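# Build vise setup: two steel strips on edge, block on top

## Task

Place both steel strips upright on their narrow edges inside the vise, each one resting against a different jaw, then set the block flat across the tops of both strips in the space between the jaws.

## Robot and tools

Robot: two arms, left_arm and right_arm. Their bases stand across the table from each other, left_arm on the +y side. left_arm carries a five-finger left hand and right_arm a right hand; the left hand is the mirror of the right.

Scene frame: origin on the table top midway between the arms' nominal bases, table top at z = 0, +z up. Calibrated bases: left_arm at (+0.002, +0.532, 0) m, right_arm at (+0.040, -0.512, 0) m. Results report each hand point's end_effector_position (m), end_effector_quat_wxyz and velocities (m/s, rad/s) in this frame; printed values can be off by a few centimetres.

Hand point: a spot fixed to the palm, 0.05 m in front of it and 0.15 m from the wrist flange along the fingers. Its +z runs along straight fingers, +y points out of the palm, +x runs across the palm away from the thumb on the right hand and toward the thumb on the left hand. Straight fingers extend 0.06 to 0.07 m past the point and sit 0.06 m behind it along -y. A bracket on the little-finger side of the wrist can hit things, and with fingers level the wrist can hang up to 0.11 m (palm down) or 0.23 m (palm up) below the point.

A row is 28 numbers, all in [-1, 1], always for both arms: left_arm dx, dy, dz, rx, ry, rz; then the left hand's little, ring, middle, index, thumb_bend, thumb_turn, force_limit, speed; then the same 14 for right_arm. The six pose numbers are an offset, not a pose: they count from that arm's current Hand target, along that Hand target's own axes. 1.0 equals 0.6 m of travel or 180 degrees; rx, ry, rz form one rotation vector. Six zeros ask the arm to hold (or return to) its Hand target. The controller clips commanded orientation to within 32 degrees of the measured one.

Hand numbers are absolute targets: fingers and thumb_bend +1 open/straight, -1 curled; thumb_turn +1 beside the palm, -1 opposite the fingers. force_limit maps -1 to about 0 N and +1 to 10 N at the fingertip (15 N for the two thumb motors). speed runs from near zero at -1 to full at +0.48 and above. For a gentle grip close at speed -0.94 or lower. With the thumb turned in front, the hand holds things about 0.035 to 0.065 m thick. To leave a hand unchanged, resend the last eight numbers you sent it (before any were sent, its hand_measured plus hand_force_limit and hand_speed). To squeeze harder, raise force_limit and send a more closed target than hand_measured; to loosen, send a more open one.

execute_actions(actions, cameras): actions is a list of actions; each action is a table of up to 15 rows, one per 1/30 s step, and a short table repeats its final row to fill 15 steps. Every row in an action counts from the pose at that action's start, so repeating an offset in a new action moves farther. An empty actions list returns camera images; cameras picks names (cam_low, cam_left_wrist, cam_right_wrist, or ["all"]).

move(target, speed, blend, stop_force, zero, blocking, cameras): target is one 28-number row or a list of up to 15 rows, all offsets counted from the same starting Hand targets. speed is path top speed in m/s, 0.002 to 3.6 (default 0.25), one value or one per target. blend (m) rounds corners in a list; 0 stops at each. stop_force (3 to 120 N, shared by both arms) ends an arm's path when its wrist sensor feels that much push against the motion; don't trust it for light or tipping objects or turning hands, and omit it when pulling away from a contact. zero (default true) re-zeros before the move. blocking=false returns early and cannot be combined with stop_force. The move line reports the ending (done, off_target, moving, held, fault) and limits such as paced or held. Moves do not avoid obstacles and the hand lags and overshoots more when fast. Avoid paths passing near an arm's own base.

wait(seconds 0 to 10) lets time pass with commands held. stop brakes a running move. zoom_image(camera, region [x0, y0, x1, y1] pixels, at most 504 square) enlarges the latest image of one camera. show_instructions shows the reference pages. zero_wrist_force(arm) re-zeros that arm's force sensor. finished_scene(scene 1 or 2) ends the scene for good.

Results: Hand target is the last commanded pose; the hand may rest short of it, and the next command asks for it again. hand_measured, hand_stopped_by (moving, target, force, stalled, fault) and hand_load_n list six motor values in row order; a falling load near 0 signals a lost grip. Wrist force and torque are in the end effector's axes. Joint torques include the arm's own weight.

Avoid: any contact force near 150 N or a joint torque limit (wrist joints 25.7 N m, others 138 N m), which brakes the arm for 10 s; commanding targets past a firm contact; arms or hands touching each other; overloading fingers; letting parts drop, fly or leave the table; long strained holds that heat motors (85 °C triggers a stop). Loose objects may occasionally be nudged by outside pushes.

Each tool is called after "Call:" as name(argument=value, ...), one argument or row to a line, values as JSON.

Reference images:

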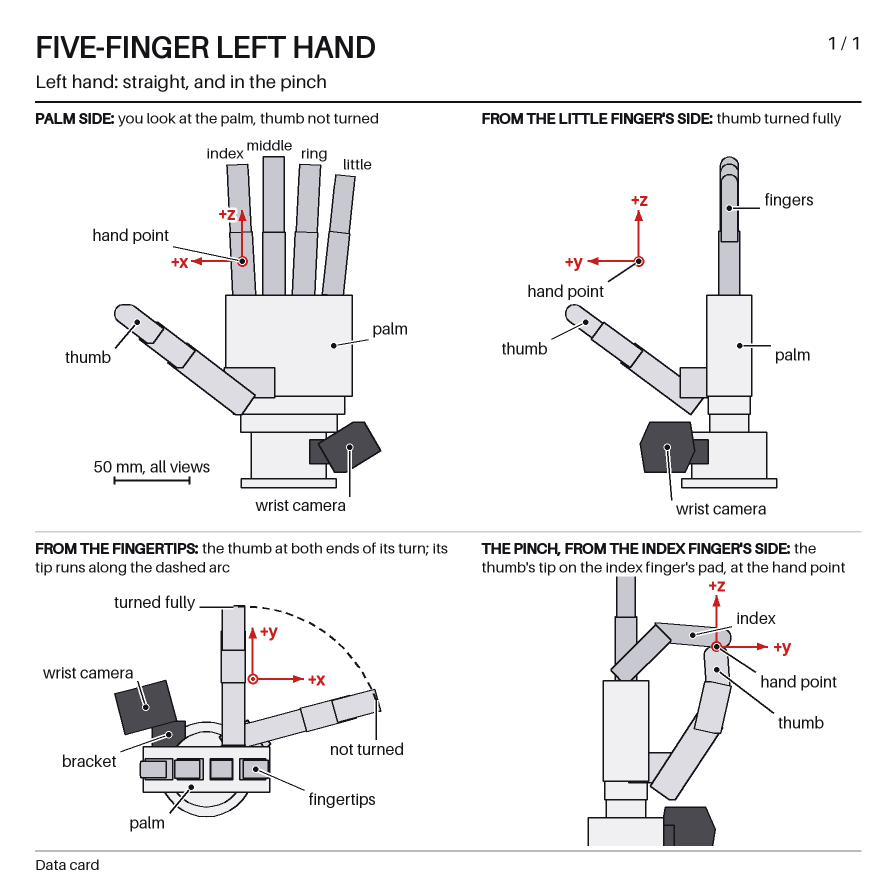

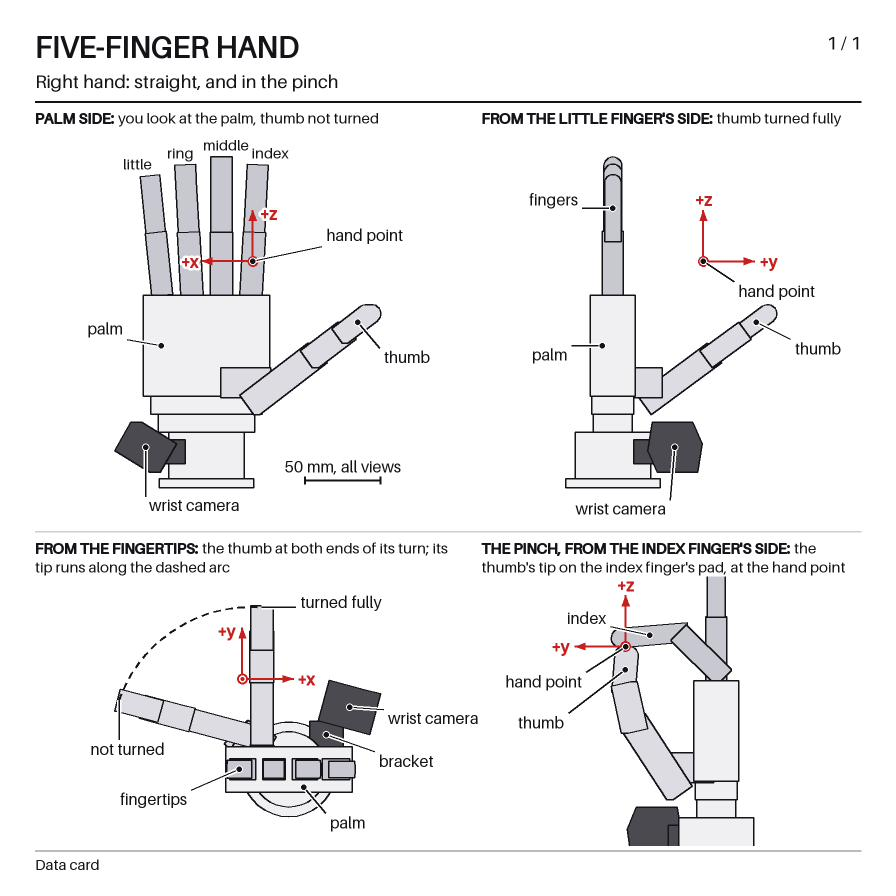

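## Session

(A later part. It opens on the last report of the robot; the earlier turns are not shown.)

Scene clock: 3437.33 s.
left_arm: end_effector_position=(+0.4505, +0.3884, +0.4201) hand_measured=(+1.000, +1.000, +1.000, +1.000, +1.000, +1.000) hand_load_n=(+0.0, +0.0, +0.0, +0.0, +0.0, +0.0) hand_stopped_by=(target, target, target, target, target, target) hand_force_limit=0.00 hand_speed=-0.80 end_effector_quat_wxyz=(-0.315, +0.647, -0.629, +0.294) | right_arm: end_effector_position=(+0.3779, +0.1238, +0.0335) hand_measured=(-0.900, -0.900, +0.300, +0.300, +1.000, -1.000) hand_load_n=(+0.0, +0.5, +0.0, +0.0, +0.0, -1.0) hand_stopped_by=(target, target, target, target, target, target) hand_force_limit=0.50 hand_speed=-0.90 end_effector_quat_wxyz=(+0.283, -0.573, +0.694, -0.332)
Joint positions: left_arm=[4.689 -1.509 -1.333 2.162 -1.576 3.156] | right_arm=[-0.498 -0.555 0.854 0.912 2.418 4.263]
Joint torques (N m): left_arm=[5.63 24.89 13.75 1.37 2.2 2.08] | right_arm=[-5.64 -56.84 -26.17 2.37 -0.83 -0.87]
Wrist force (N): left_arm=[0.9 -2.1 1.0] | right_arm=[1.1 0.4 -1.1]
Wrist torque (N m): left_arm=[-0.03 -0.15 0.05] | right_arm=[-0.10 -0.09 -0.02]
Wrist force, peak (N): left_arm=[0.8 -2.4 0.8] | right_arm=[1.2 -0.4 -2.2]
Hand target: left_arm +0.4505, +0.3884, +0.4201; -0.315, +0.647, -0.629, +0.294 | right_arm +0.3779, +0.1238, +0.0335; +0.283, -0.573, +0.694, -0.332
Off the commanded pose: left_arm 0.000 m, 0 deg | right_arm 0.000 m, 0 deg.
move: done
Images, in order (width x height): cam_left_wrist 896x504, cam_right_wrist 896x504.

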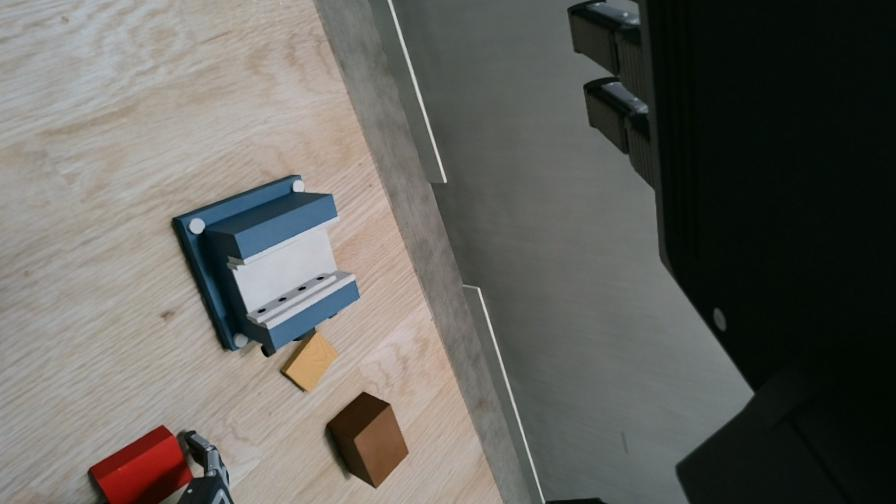

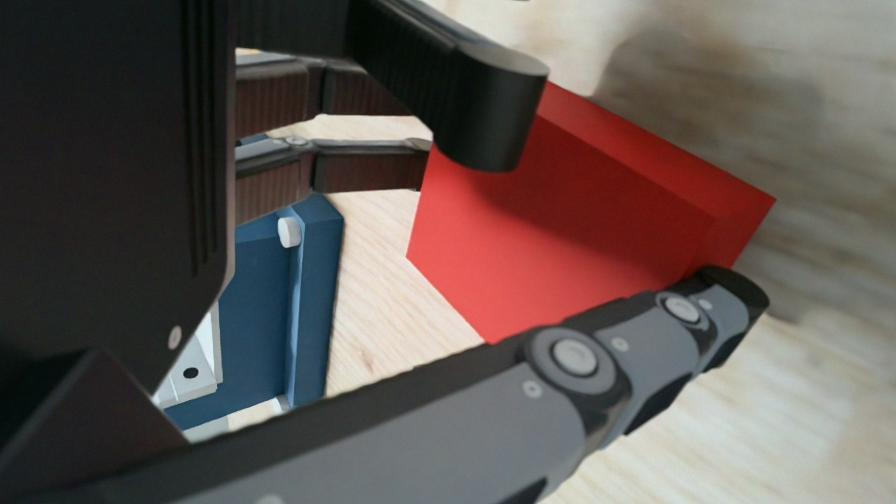

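Call:
move(
  target=[
    [0,0,0,0,0,0,1,1,1,1,1,1,0,-0.8, 0,0.0041,-0.0052,0,0,0,-0.9,-0.9,0.3,0.3,1,-1,0.5,-0.9],
    [0,0,0,0,0,0,1,1,1,1,1,1,0,-0.8, -0.002,-0.1268,-0.1085,0,0,0,-0.9,-0.9,0.3,0.3,1,-1,0.5,-0.9],
  ],
  speed=[0.015,0.08],
)

Call:
move(
  target=[
    [0,0,0,0,0,0,1,1,1,1,1,1,0,-0.8, 0.1,-0.05,-0.05,-0.14,0,0,-0.9,-0.9,0.3,0.3,1,-1,0.5,-0.9],
    [0,0,0,0,0,0,1,1,1,1,1,1,0,-0.8, 0.334,-0.325,-0.009,-0.285,0,0,-0.9,-0.9,0.3,0.3,1,-1,0.5,-0.9],
  ],
  speed=0.25,
  blend=[0.03,0],
  cameras=["cam_left_wrist","cam_right_wrist"],
)

Scene clock: 3451.03 s.
left_arm: end_effector_position=(+0.4505, +0.3884, +0.4201) hand_measured=(+1.000, +1.000, +1.000, +1.000, +1.000, +1.000) hand_load_n=(+0.0, +0.0, +0.0, +0.0, +0.0, +0.0) hand_stopped_by=(target, target, target, target, target, target) hand_force_limit=0.00 hand_speed=-0.80 end_effector_quat_wxyz=(-0.315, +0.647, -0.629, +0.294) | right_arm: end_effector_position=(+0.3741, +0.1245, +0.1335) hand_measured=(-0.900, -0.900, +0.300, +0.300, +1.000, -1.000) hand_load_n=(+0.0, +0.0, +0.0, -0.5, +0.0, +0.0) hand_stopped_by=(target, target, target, target, target, target) hand_force_limit=0.50 hand_speed=-0.90 end_effector_quat_wxyz=(+0.283, -0.573, +0.694, -0.332)
Joint positions: left_arm=[4.689 -1.509 -1.333 2.162 -1.576 3.156] | right_arm=[-0.493 -0.621 0.722 1.116 2.42 4.272]
Joint torques (N m): left_arm=[5.9 24.77 14.69 1.33 2.26 1.87] | right_arm=[-5.62 -55 -29.74 2.95 1.85 1.59]
Wrist force (N): left_arm=[0.8 -1.8 1.0] | right_arm=[0.5 -0.6 0.0]
Wrist torque (N m): left_arm=[0.01 -0.14 0.03] | right_arm=[-0.10 -0.09 -0.04]
Wrist force, peak (N): left_arm=[1.1 -2.3 1.0] | right_arm=[1.5 -0.6 -2.0]
Hand target: left_arm +0.4505, +0.3884, +0.4201; -0.315, +0.647, -0.629, +0.294 | right_arm +0.3741, +0.1245, +0.1335; +0.283, -0.573, +0.694, -0.332
Off the commanded pose: left_arm 0.000 m, 0 deg | right_arm 0.000 m, 0 deg.
move: done

Scene clock: 3453.50 s.
left_arm: end_effector_position=(+0.4505, +0.3884, +0.4201) hand_measured=(+1.000, +1.000, +1.000, +1.000, +1.000, +1.000) hand_load_n=(+0.0, +0.0, +0.0, +0.0, +0.0, +0.0) hand_stopped_by=(target, target, target, target, target, target) hand_force_limit=0.00 hand_speed=-0.80 end_effector_quat_wxyz=(-0.315, +0.647, -0.629, +0.294) | right_arm: end_effector_position=(+0.4517, -0.0957, +0.2875) hand_measured=(-0.900, -0.900, +0.300, +0.300, +1.000, -1.000) hand_load_n=(+0.0, +0.0, +0.0, +0.0, +0.0, +0.0) hand_stopped_by=(target, target, target, target, target, target) hand_force_limit=0.50 hand_speed=-0.90 end_effector_quat_wxyz=(+0.007, -0.639, +0.769, +0.001)
Joint positions: left_arm=[4.689 -1.509 -1.333 2.162 -1.576 3.156] | right_arm=[-1.142 -0.81 0.635 1.734 1.565 3.777]
Joint torques (N m): left_arm=[5.14 24.78 13.97 1.36 2.12 2.1] | right_arm=[-7.84 -36.95 -26.69 3.86 -2.13 -1.49]
Wrist force (N): left_arm=[0.9 -2.0 0.9] | right_arm=[0.3 -0.2 0.0]
Wrist torque (N m): left_arm=[-0.02 -0.17 0.05] | right_arm=[-0.04 -0.06 0.02]
Wrist force, peak (N): left_arm=[0.7 -2.3 1.3] | right_arm=[1.2 -1.4 -0.4]
Hand target: left_arm +0.4505, +0.3884, +0.4201; -0.315, +0.647, -0.629, +0.294 | right_arm +0.4517, -0.0957, +0.2875; +0.007, -0.639, +0.769, +0.001
Off the commanded pose: left_arm 0.000 m, 0 deg | right_arm 0.000 m, 0 deg.
move: done
Images, in order (width x height): cam_left_wrist 896x504, cam_right_wrist 896x504.

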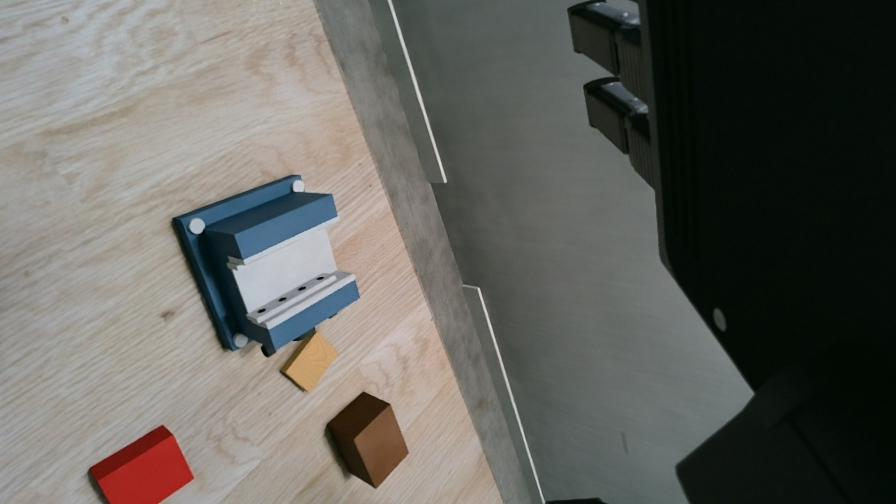

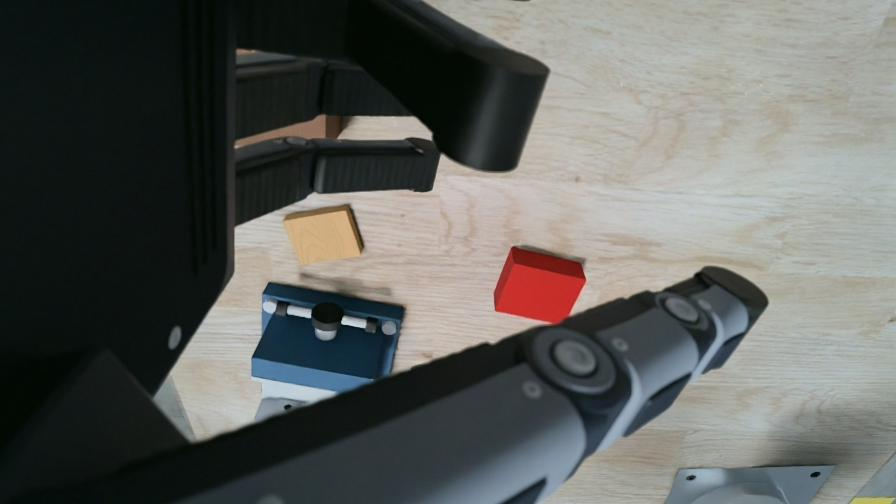

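Call:
move(
  target=[
    [0,0,0,0,0,0,-0.9,-0.9,0.5,0.5,1,-1,0.1,0, 0,0,0,0,0,0,1,1,1,1,1,1,0.7,0],
  ],
  speed=0.2,
  cameras=["cam_right_wrist","cam_left_wrist"],
)

Call:
zoom_image(
  camera="cam_right_wrist",
  region=[240, 190, 640, 470],
)

Call:
zoom_image(
  camera="cam_right_wrist",
  region=[480, 230, 600, 330],
)

Scene clock: 3459.90 s.
left_arm: end_effector_position=(+0.4505, +0.3884, +0.4201) hand_measured=(-0.900, -0.900, +0.500, +0.500, +1.000, -1.000) hand_load_n=(+0.0, +0.5, +0.0, -0.5, +0.0, +0.0) hand_stopped_by=(target, target, target, target, target, target) hand_force_limit=0.10 hand_speed=0.00 end_effector_quat_wxyz=(-0.315, +0.647, -0.629, +0.294) | right_arm: end_effector_position=(+0.4517, -0.0957, +0.2875) hand_measured=(+1.000, +1.000, +1.000, +1.000, +1.000, +1.000) hand_load_n=(+0.5, +0.0, +0.0, +0.0, +0.0, +0.0) hand_stopped_by=(target, target, target, target, target, target) hand_force_limit=0.70 hand_speed=0.00 end_effector_quat_wxyz=(+0.007, -0.639, +0.769, +0.001)
Joint positions: left_arm=[4.689 -1.509 -1.333 2.162 -1.576 3.156] | right_arm=[-1.143 -0.81 0.635 1.734 1.565 3.777]
Joint torques (N m): left_arm=[6.01 25.13 14.75 1.15 2.15 1.82] | right_arm=[-7.72 -34.83 -26.72 1.54 -0.08 -1.53]
Wrist force (N): left_arm=[0.7 -1.8 1.1] | right_arm=[0.2 -0.3 0.2]
Wrist torque (N m): left_arm=[0.03 -0.12 0.02] | right_arm=[-0.08 -0.05 0.02]
Wrist force, peak (N): left_arm=[1.0 -2.3 1.1] | right_arm=[0.4 -0.4 0.2]
Hand target: left_arm +0.4505, +0.3884, +0.4201; -0.315, +0.647, -0.629, +0.294 | right_arm +0.4517, -0.0957, +0.2875; +0.007, -0.639, +0.769, +0.001
Off the commanded pose: left_arm 0.000 m, 0 deg | right_arm 0.000 m, 0 deg.
move: done
Images, in order (width x height): cam_left_wrist 896x504, cam_right_wrist 896x504.

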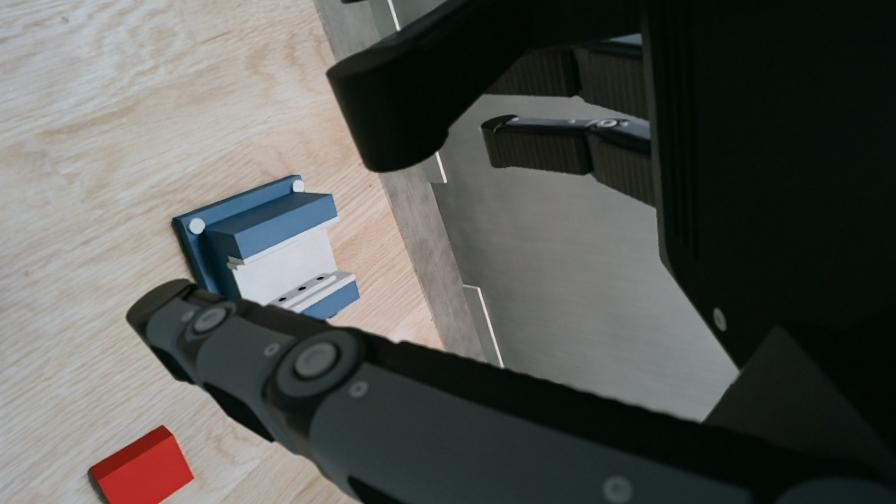

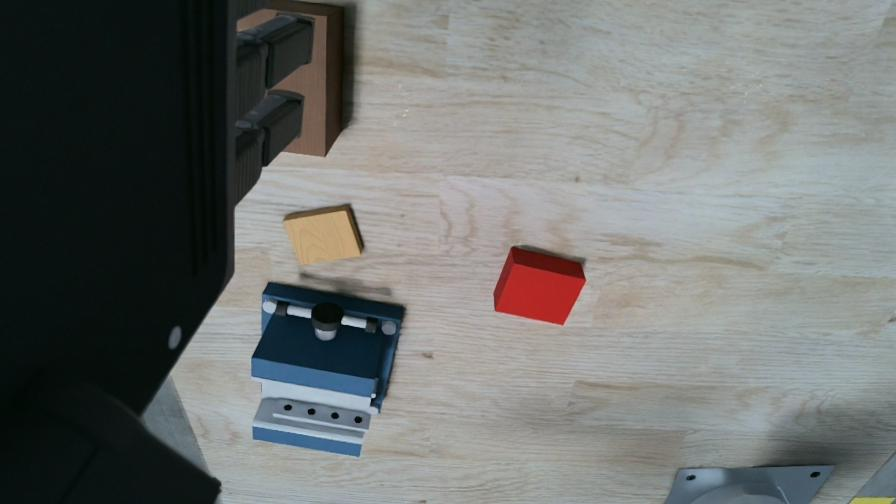

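Scaled by 1.260.

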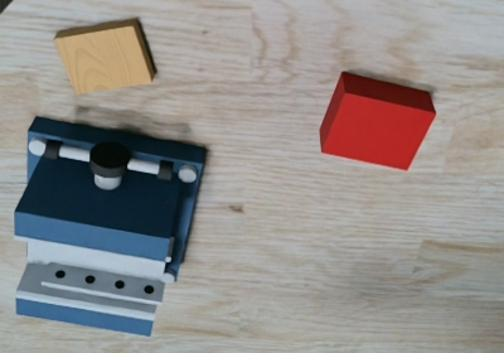

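Scaled by 4.200.

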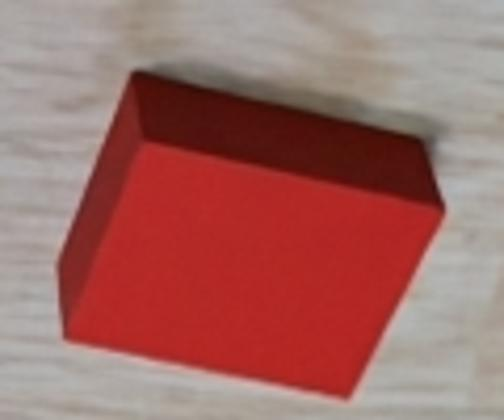

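Call:
zoom_image(
  camera="cam_left_wrist",
  region=[70, 404, 210, 504],
)

Scaled by 3.600.

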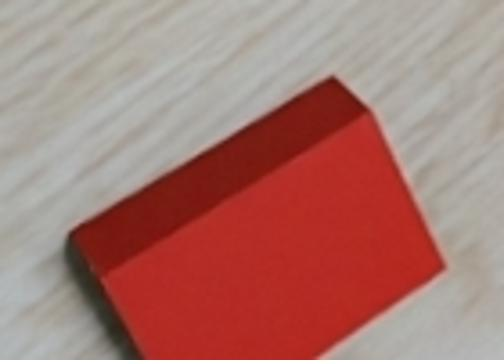

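Call:
move(
  target=[
    [0.4727,0.4957,0.1965,0.0014,0.07,0.0565,-0.9,-0.9,0.5,0.5,1,-1,0.1,0, 0,0,0,0,0,0,1,1,1,1,1,1,0.7,0],
  ],
  speed=0.2,
  cameras=["cam_right_wrist","cam_left_wrist"],
)

Call:
zoom_image(
  camera="cam_right_wrist",
  region=[420, 190, 680, 400],
)

Call:
zoom_image(
  camera="cam_left_wrist",
  region=[100, 40, 480, 330],
)

Scene clock: 3495.23 s.
left_arm: end_effector_position=(+0.3652, +0.1061, +0.1107) hand_measured=(-0.900, -0.900, +0.500, +0.500, +1.000, -1.000) hand_load_n=(+0.0, +0.0, +0.0, +0.0, +0.0, +0.0) hand_stopped_by=(target, target, target, target, target, target) hand_force_limit=0.10 hand_speed=0.00 end_effector_quat_wxyz=(-0.270, +0.552, -0.714, +0.336) | right_arm: end_effector_position=(+0.4517, -0.0957, +0.2875) hand_measured=(+1.000, +1.000, +1.000, +1.000, +1.000, +1.000) hand_load_n=(+0.0, +0.0, +0.0, +0.0, +0.0, +0.0) hand_stopped_by=(target, target, target, target, target, target) hand_force_limit=0.70 hand_speed=0.00 end_effector_quat_wxyz=(+0.007, -0.639, +0.769, +0.001)
Joint positions: left_arm=[3.943 -1.855 -1.768 2.886 -1.93 2.851] | right_arm=[-1.143 -0.81 0.635 1.734 1.565 3.777]
Joint torques (N m): left_arm=[-4.71 20.5 27.28 1.37 -2.8 -2.28] | right_arm=[-3 -35.53 -21.1 1.59 1.49 -0.07]
Wrist force (N): left_arm=[1.1 -2.0 0.9] | right_arm=[0.2 -0.2 0.1]
Wrist torque (N m): left_arm=[0.02 -0.21 0.27] | right_arm=[-0.06 -0.04 0.03]
Wrist force, peak (N): left_arm=[0.8 -2.6 0.9] | right_arm=[0.5 -0.2 -0.1]
Hand target: left_arm +0.3652, +0.1060, +0.1107; +0.270, -0.552, +0.714, -0.336 | right_arm +0.4517, -0.0957, +0.2875; +0.007, -0.639, +0.769, +0.001
Off the commanded pose: left_arm 0.000 m, 0 deg | right_arm 0.000 m, 0 deg.
move: done
Images, in order (width x height): cam_left_wrist 896x504, cam_right_wrist 896x504.

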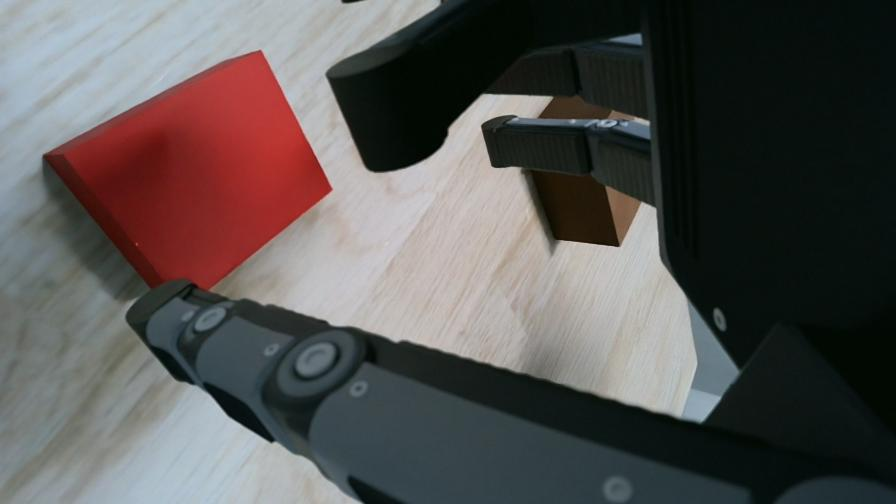

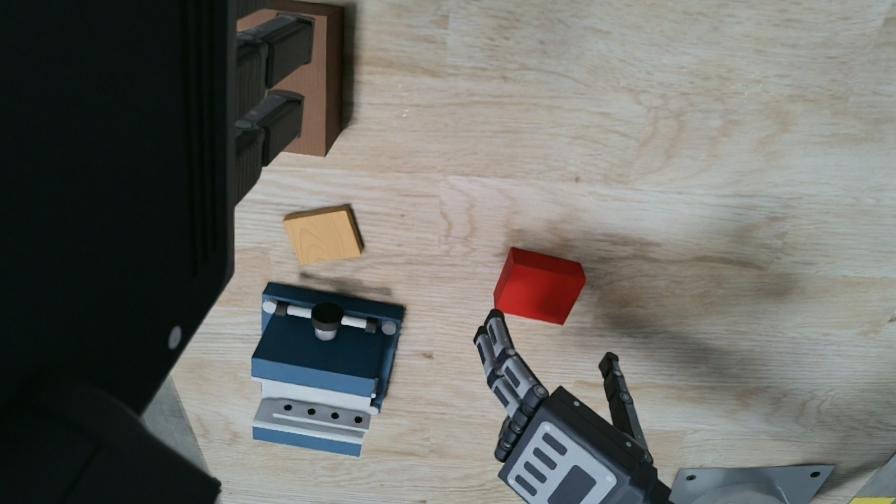

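Scaled by 1.938.

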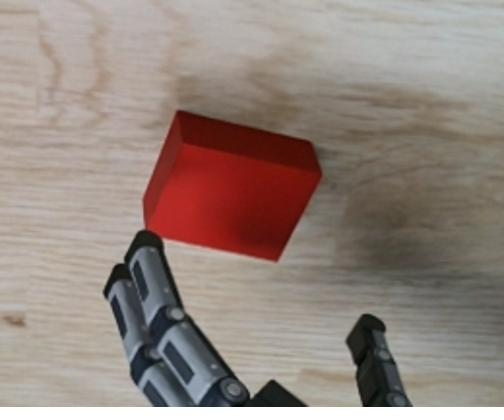

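Scaled by 1.326.

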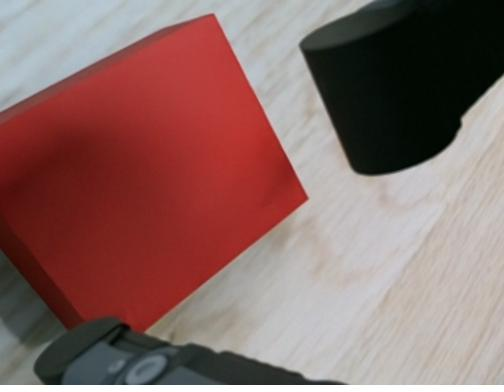

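Call:
move(
  target=[
    [-0.015,0,0,-0.0001,-0.0065,-0.0052,-0.9,-0.9,0.5,0.5,1,-1,0.1,0, 0,0,0,0,0,0,1,1,1,1,1,1,0.7,0],
  ],
  speed=0.05,
  cameras=["cam_left_wrist"],
)

Call:
move(
  target=[
    [0.0013,0.0713,0.0577,0,0,0,-0.9,-0.9,0.5,0.5,1,-1,0.1,0, 0,0,0,0,0,0,1,1,1,1,1,1,0.7,0],
    [0.002,0.1033,0.0835,0,0,0,-0.9,-0.9,0.5,0.5,1,-1,0.1,0, 0,0,0,0,0,0,1,1,1,1,1,1,0.7,0],
  ],
  speed=[0.06,0.015],
  stop_force=3.5,
  cameras=["cam_right_wrist","cam_left_wrist"],
)

Call:
zoom_image(
  camera="cam_right_wrist",
  region=[440, 200, 660, 380],
)

Scene clock: 3529.70 s.
left_arm: end_effector_position=(+0.3674, +0.1146, +0.1108) hand_measured=(-0.900, -0.900, +0.500, +0.500, +1.000, -1.000) hand_load_n=(+0.0, +0.0, +0.0, +0.0, +0.0, +0.0) hand_stopped_by=(target, target, target, target, target, target) hand_force_limit=0.10 hand_speed=0.00 end_effector_quat_wxyz=(-0.274, +0.562, -0.706, +0.332) | right_arm: end_effector_position=(+0.4517, -0.0957, +0.2875) hand_measured=(+1.000, +1.000, +1.000, +1.000, +1.000, +1.000) hand_load_n=(+0.0, +0.0, +0.0, -0.5, +0.0, +0.0) hand_stopped_by=(target, target, target, target, target, target) hand_force_limit=0.70 hand_speed=0.00 end_effector_quat_wxyz=(+0.007, -0.639, +0.769, +0.001)
Joint positions: left_arm=[3.953 -1.847 -1.778 2.885 -1.942 2.84] | right_arm=[-1.143 -0.81 0.635 1.734 1.565 3.777]
Joint torques (N m): left_arm=[7.31 37.5 11.14 -2.55 -2.8 -2] | right_arm=[-0.22 -35.59 -17.7 1.61 1.37 0.72]
Wrist force (N): left_arm=[0.9 -1.9 0.7] | right_arm=[0.6 -0.2 0.2]
Wrist torque (N m): left_arm=[0.06 -0.18 0.26] | right_arm=[-0.07 -0.10 0.05]
Wrist force, peak (N): left_arm=[1.1 -2.1 0.9] | right_arm=[0.6 -0.2 0.2]
Hand target: left_arm +0.3674, +0.1148, +0.1108; +0.274, -0.562, +0.706, -0.332 | right_arm +0.4517, -0.0957, +0.2875; +0.007, -0.639, +0.769, +0.001
Off the commanded pose: left_arm 0.000 m, 0 deg | right_arm 0.000 m, 0 deg.
move: done
Images, in order (width x height): cam_left_wrist 896x504.

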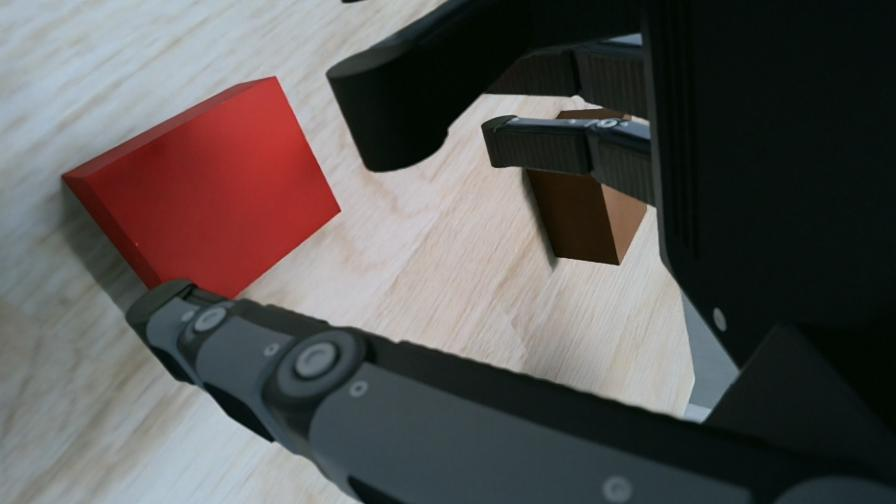

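Scene clock: 3533.13 s.
left_arm: end_effector_position=(+0.3674, +0.1147, +0.0311) hand_measured=(-0.900, -0.900, +0.500, +0.500, +1.000, -1.000) hand_load_n=(+0.0, +0.0, +0.0, +0.0, +0.0, +0.0) hand_stopped_by=(target, target, target, target, target, target) hand_force_limit=0.10 hand_speed=0.00 end_effector_quat_wxyz=(-0.274, +0.562, -0.706, +0.332) | right_arm: end_effector_position=(+0.4517, -0.0957, +0.2875) hand_measured=(+1.000, +1.000, +1.000, +1.000, +1.000, +1.000) hand_load_n=(+0.0, +0.0, +0.0, +0.0, +0.0, +0.0) hand_stopped_by=(target, target, target, target, target, target) hand_force_limit=0.70 hand_speed=0.00 end_effector_quat_wxyz=(+0.007, -0.639, +0.769, +0.001)
Joint positions: left_arm=[3.953 -1.954 -1.871 3.084 -1.942 2.84] | right_arm=[-1.143 -0.81 0.635 1.734 1.565 3.777]
Joint torques (N m): left_arm=[-5.07 21.14 9.01 1.47 -2.87 -2.09] | right_arm=[3.25 -36.08 -14.14 1.6 1.48 0.99]
Wrist force (N): left_arm=[1.2 -1.7 0.8] | right_arm=[0.2 -0.3 0.1]
Wrist torque (N m): left_arm=[0.05 -0.21 0.27] | right_arm=[-0.08 -0.04 0.02]
Wrist force, peak (N): left_arm=[1.1 -2.1 1.1] | right_arm=[0.1 -0.1 0.6]
Hand target: left_arm +0.3674, +0.1147, +0.0311; +0.274, -0.562, +0.706, -0.332 | right_arm +0.4517, -0.0957, +0.2875; +0.007, -0.639, +0.769, +0.001
Off the commanded pose: left_arm 0.000 m, 0 deg | right_arm 0.000 m, 0 deg.
move: done
Images, in order (width x height): cam_left_wrist 896x504, cam_right_wrist 896x504.

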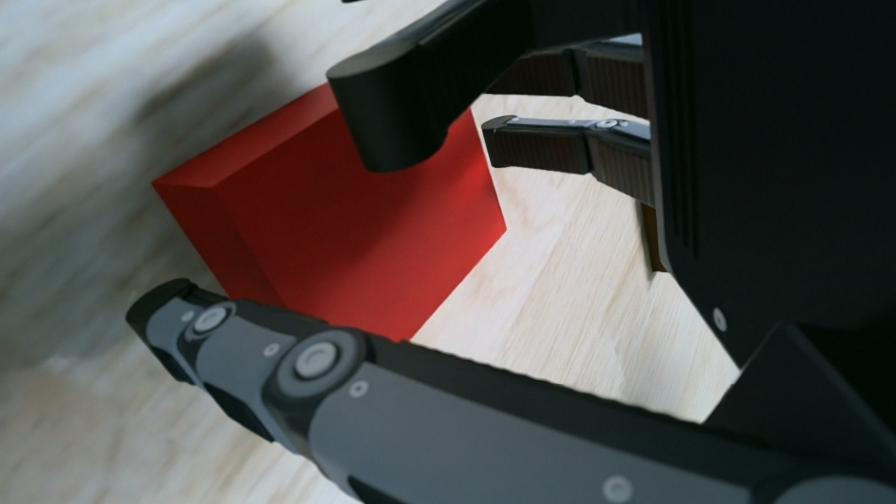

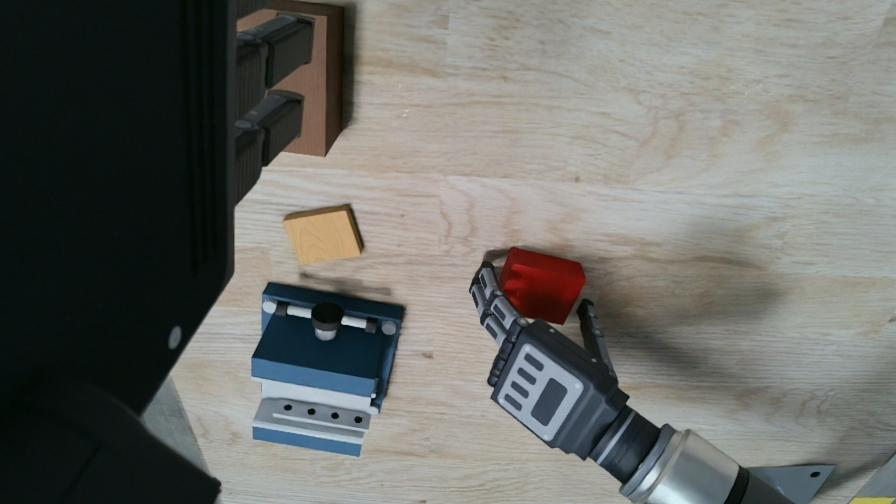

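Scaled by 2.291.

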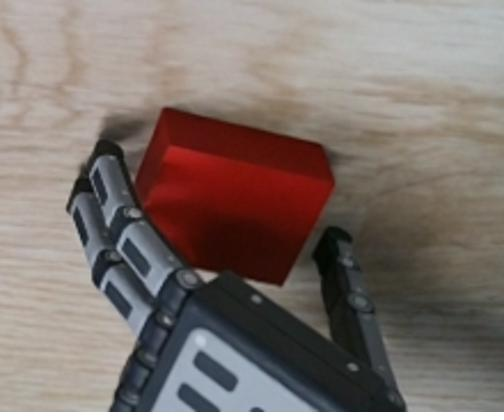

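Call:
move(
  target=[
    [0,0,0,0,0,0,-0.9,-0.9,0.27,0.27,1,-1,0.1,-0.8, 0,0,0,0,0,0,1,1,1,1,1,1,0.7,0],
  ],
  speed=0.05,
)

Call:
move(
  target=[
    [0,0,0,0,0,0,-0.9,-0.9,0.0,0.0,1,-1,0.1,-0.92, 0,0,0,0,0,0,1,1,1,1,1,1,0.7,0],
  ],
  speed=0.05,
)

Call:
move(
  target=[
    [0,0,0,0,0,0,-0.9,-0.9,-0.1,-0.1,1,-1,0.5,-0.92, 0,0,0,0,0,0,1,1,1,1,1,1,0.7,0],
  ],
  speed=0.05,
  cameras=["cam_right_wrist","cam_left_wrist"],
)

Call:
zoom_image(
  camera="cam_right_wrist",
  region=[440, 200, 660, 380],
)

Scene clock: 3545.57 s.
left_arm: end_effector_position=(+0.3674, +0.1147, +0.0311) hand_measured=(-0.900, -0.900, +0.270, +0.270, +1.000, -1.000) hand_load_n=(+0.0, +0.0, +0.5, +0.0, +0.0, +0.0) hand_stopped_by=(target, target, target, target, target, target) hand_force_limit=0.10 hand_speed=-0.80 end_effector_quat_wxyz=(-0.274, +0.562, -0.706, +0.332) | right_arm: end_effector_position=(+0.4517, -0.0957, +0.2875) hand_measured=(+1.000, +1.000, +1.000, +1.000, +1.000, +1.000) hand_load_n=(+0.0, +0.0, +0.0, +0.0, +0.0, +0.0) hand_stopped_by=(target, target, target, target, target, target) hand_force_limit=0.70 hand_speed=0.00 end_effector_quat_wxyz=(+0.007, -0.639, +0.769, +0.001)
Joint positions: left_arm=[3.953 -1.954 -1.871 3.084 -1.942 2.84] | right_arm=[-1.143 -0.81 0.635 1.734 1.565 3.777]
Joint torques (N m): left_arm=[-5.43 21.95 9.88 -0.11 -2.66 -2.14] | right_arm=[5.86 -36.68 -11.72 1.64 1.35 1.05]
Wrist force (N): left_arm=[1.0 -1.8 1.5] | right_arm=[0.1 -0.3 0.2]
Wrist torque (N m): left_arm=[0.00 -0.17 0.26] | right_arm=[-0.08 -0.03 0.02]
Wrist force, peak (N): left_arm=[1.1 -2.5 1.8] | right_arm=[0.1 -0.6 0.3]
Hand target: left_arm +0.3674, +0.1147, +0.0311; +0.274, -0.562, +0.706, -0.332 | right_arm +0.4517, -0.0957, +0.2875; +0.007, -0.639, +0.769, +0.001
Off the commanded pose: left_arm 0.000 m, 0 deg | right_arm 0.000 m, 0 deg.
move: done

Scene clock: 3546.37 s.
left_arm: end_effector_position=(+0.3674, +0.1147, +0.0311) hand_measured=(-0.900, -0.900, +0.160, +0.154, +1.000, -1.000) hand_load_n=(+0.0, +0.0, +6.5, +7.5, +2.0, -1.5) hand_stopped_by=(target, target, force, force, target, target) hand_force_limit=0.10 hand_speed=-0.92 end_effector_quat_wxyz=(-0.274, +0.562, -0.706, +0.332) | right_arm: end_effector_position=(+0.4517, -0.0957, +0.2875) hand_measured=(+1.000, +1.000, +1.000, +1.000, +1.000, +1.000) hand_load_n=(+0.0, +0.0, +0.0, +0.0, +0.0, +0.0) hand_stopped_by=(target, target, target, target, target, target) hand_force_limit=0.70 hand_speed=0.00 end_effector_quat_wxyz=(+0.007, -0.639, +0.769, +0.001)
Joint positions: left_arm=[3.953 -1.954 -1.871 3.084 -1.942 2.84] | right_arm=[-1.143 -0.81 0.635 1.734 1.565 3.777]
Joint torques (N m): left_arm=[-6.07 23.74 12.44 -2.33 -2.6 -1.66] | right_arm=[6.45 -36.7 -11.21 1.77 1.4 1.01]
Wrist force (N): left_arm=[1.0 1.4 3.1] | right_arm=[0.2 -0.4 0.1]
Wrist torque (N m): left_arm=[0.13 -0.15 0.22] | right_arm=[-0.10 -0.04 0.01]
Wrist force, peak (N): left_arm=[1.0 1.4 3.1] | right_arm=[0.2 -0.4 0.2]
Hand target: left_arm +0.3674, +0.1147, +0.0311; +0.274, -0.562, +0.706, -0.332 | right_arm +0.4517, -0.0957, +0.2875; +0.007, -0.639, +0.769, +0.001
Off the commanded pose: left_arm 0.000 m, 0 deg | right_arm 0.000 m, 0 deg.
move: done

Scene clock: 3546.87 s.
left_arm: end_effector_position=(+0.3674, +0.1147, +0.0311) hand_measured=(-0.900, -0.900, +0.156, +0.148, +1.000, -1.000) hand_load_n=(+0.0, +0.0, +8.5, +8.5, +2.5, -1.5) hand_stopped_by=(target, target, force, force, target, target) hand_force_limit=0.50 hand_speed=-0.92 end_effector_quat_wxyz=(-0.274, +0.562, -0.706, +0.332) | right_arm: end_effector_position=(+0.4517, -0.0957, +0.2875) hand_measured=(+1.000, +1.000, +1.000, +1.000, +1.000, +1.000) hand_load_n=(+0.0, +0.0, +0.0, +0.0, +0.0, +0.0) hand_stopped_by=(target, target, target, target, target, target) hand_force_limit=0.70 hand_speed=0.00 end_effector_quat_wxyz=(+0.007, -0.639, +0.769, +0.001)
Joint positions: left_arm=[3.953 -1.954 -1.871 3.084 -1.942 2.84] | right_arm=[-1.143 -0.81 0.635 1.734 1.565 3.777]
Joint torques (N m): left_arm=[-6.07 25.24 11.45 -2.08 -2.33 -1.66] | right_arm=[6.83 -36.9 -11.6 1.66 1.53 1.07]
Wrist force (N): left_arm=[0.9 0.5 2.6] | right_arm=[0.2 -0.1 0.1]
Wrist torque (N m): left_arm=[0.08 -0.15 0.24] | right_arm=[-0.05 -0.04 0.03]
Wrist force, peak (N): left_arm=[1.5 1.0 3.0] | right_arm=[0.2 0.0 0.5]
Hand target: left_arm +0.3674, +0.1147, +0.0311; +0.274, -0.562, +0.706, -0.332 | right_arm +0.4517, -0.0957, +0.2875; +0.007, -0.639, +0.769, +0.001
Off the commanded pose: left_arm 0.000 m, 0 deg | right_arm 0.000 m, 0 deg.
move: done
Images, in order (width x height): cam_left_wrist 896x504, cam_right_wrist 896x504.

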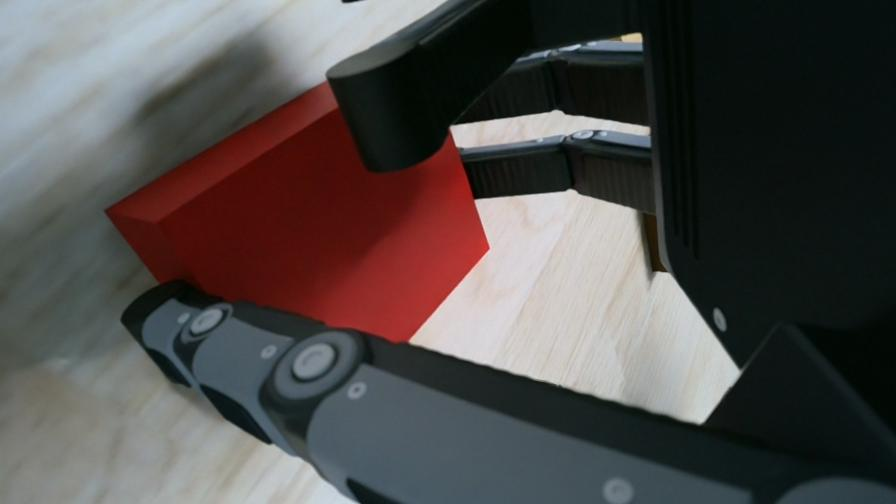

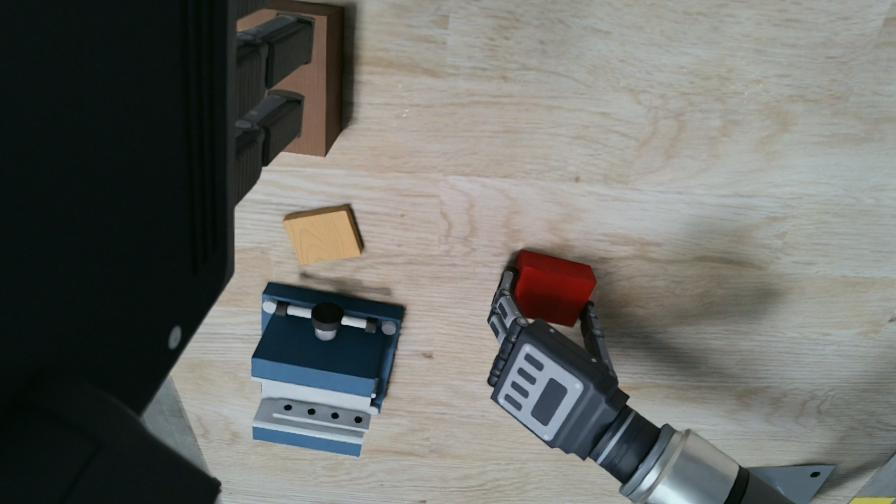

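Scaled by 2.291.

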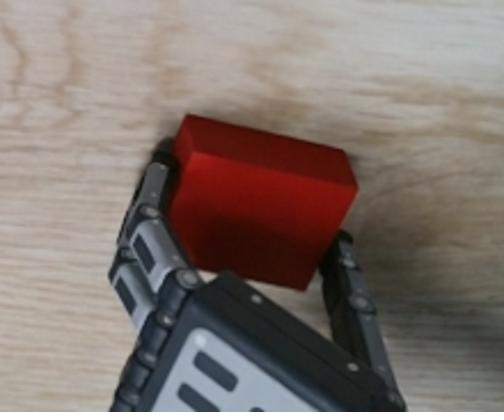

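Call:
move(
  target=[
    [-0.0005,-0.0259,-0.021,0,0,0,-0.9,-0.9,-0.1,-0.1,1,-1,0.5,-0.92, 0,0,0,0,0,0,1,1,1,1,1,1,0.7,0],
    [-0.0032,-0.18,-0.1456,0,0,0,-0.9,-0.9,-0.1,-0.1,1,-1,0.5,-0.92, 0,0,0,0,0,0,1,1,1,1,1,1,0.7,0],
    [-0.2363,-0.3697,0.0937,0,0,0,-0.9,-0.9,-0.1,-0.1,1,-1,0.5,-0.92, 0,0,0,0,0,0,1,1,1,1,1,1,0.7,0],
  ],
  speed=[0.03,0.1,0.12],
  blend=[0.01,0.03,0],
  cameras=["cam_right_wrist","cam_left_wrist"],
)

Call:
zoom_image(
  camera="cam_right_wrist",
  region=[220, 240, 480, 480],
)

Call:
zoom_image(
  camera="cam_left_wrist",
  region=[80, 40, 540, 400],
)

Scene clock: 3571.90 s.
left_arm: end_effector_position=(+0.5766, +0.2111, +0.1702) hand_measured=(-0.900, -0.900, +0.156, +0.148, +1.000, -1.000) hand_load_n=(+0.0, +0.0, +8.5, +9.0, +2.5, -1.5) hand_stopped_by=(target, target, force, force, target, target) hand_force_limit=0.50 hand_speed=-0.92 end_effector_quat_wxyz=(-0.274, +0.562, -0.706, +0.332) | right_arm: end_effector_position=(+0.4517, -0.0957, +0.2875) hand_measured=(+1.000, +1.000, +1.000, +1.000, +1.000, +1.000) hand_load_n=(+0.0, +0.0, +0.0, +0.0, +0.0, +0.0) hand_stopped_by=(target, target, target, target, target, target) hand_force_limit=0.70 hand_speed=0.00 end_effector_quat_wxyz=(+0.007, -0.639, +0.769, +0.001)
Joint positions: left_arm=[4.372 -1.973 -1.43 2.722 -1.622 3.118] | right_arm=[-1.143 -0.81 0.635 1.734 1.565 3.777]
Joint torques (N m): left_arm=[6.12 26.79 31.92 -2.09 2.45 2.54] | right_arm=[7.13 -37.62 -11.58 1.66 1.42 0.94]
Wrist force (N): left_arm=[1.2 1.2 3.0] | right_arm=[-0.1 -0.1 0.0]
Wrist torque (N m): left_arm=[0.15 -0.18 0.04] | right_arm=[-0.05 0.00 0.01]
Wrist force, peak (N): left_arm=[0.6 0.7 3.4] | right_arm=[0.5 -0.3 0.3]
Hand target: left_arm +0.5767, +0.2111, +0.1702; +0.274, -0.562, +0.706, -0.332 | right_arm +0.4517, -0.0957, +0.2875; +0.007, -0.639, +0.769, +0.001
Off the commanded pose: left_arm 0.000 m, 0 deg | right_arm 0.000 m, 0 deg.
move: done
Images, in order (width x height): cam_left_wrist 896x504, cam_right_wrist 896x504.

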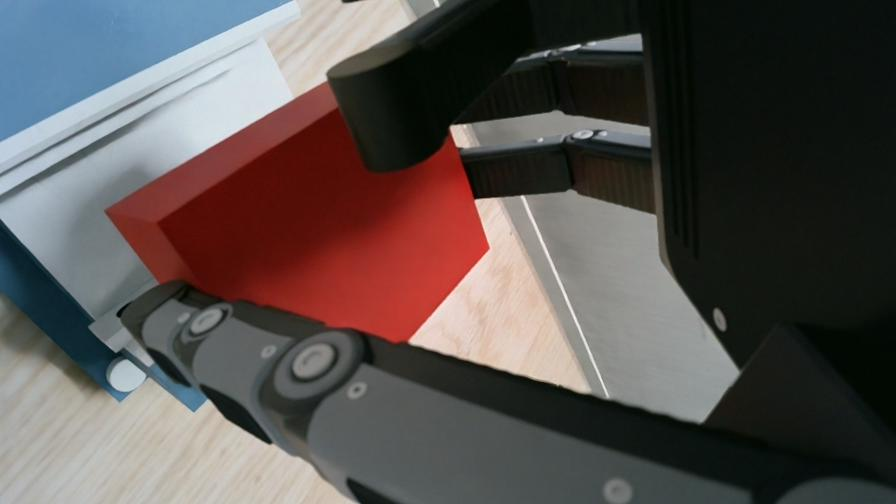

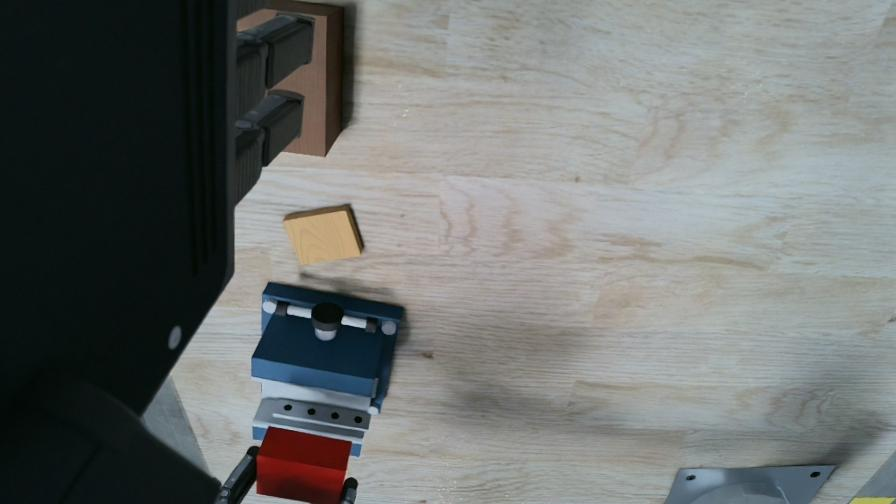

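Scaled by 1.938.

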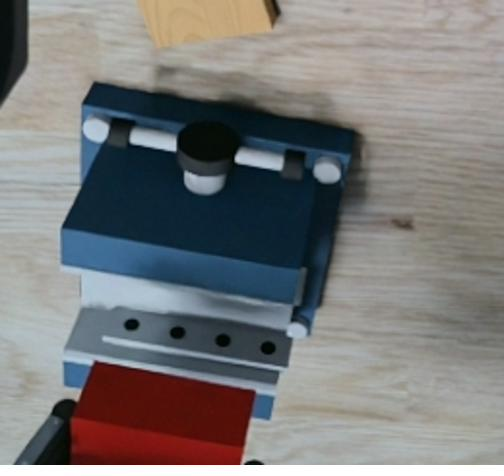

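Scaled by 1.096.

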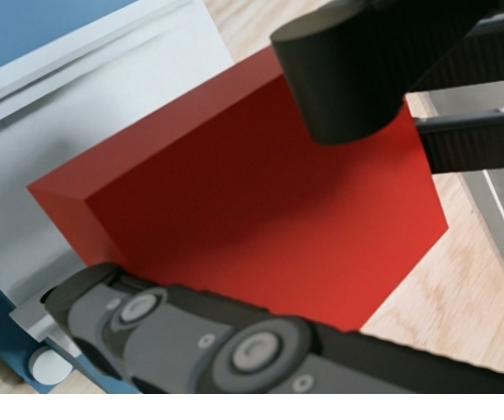

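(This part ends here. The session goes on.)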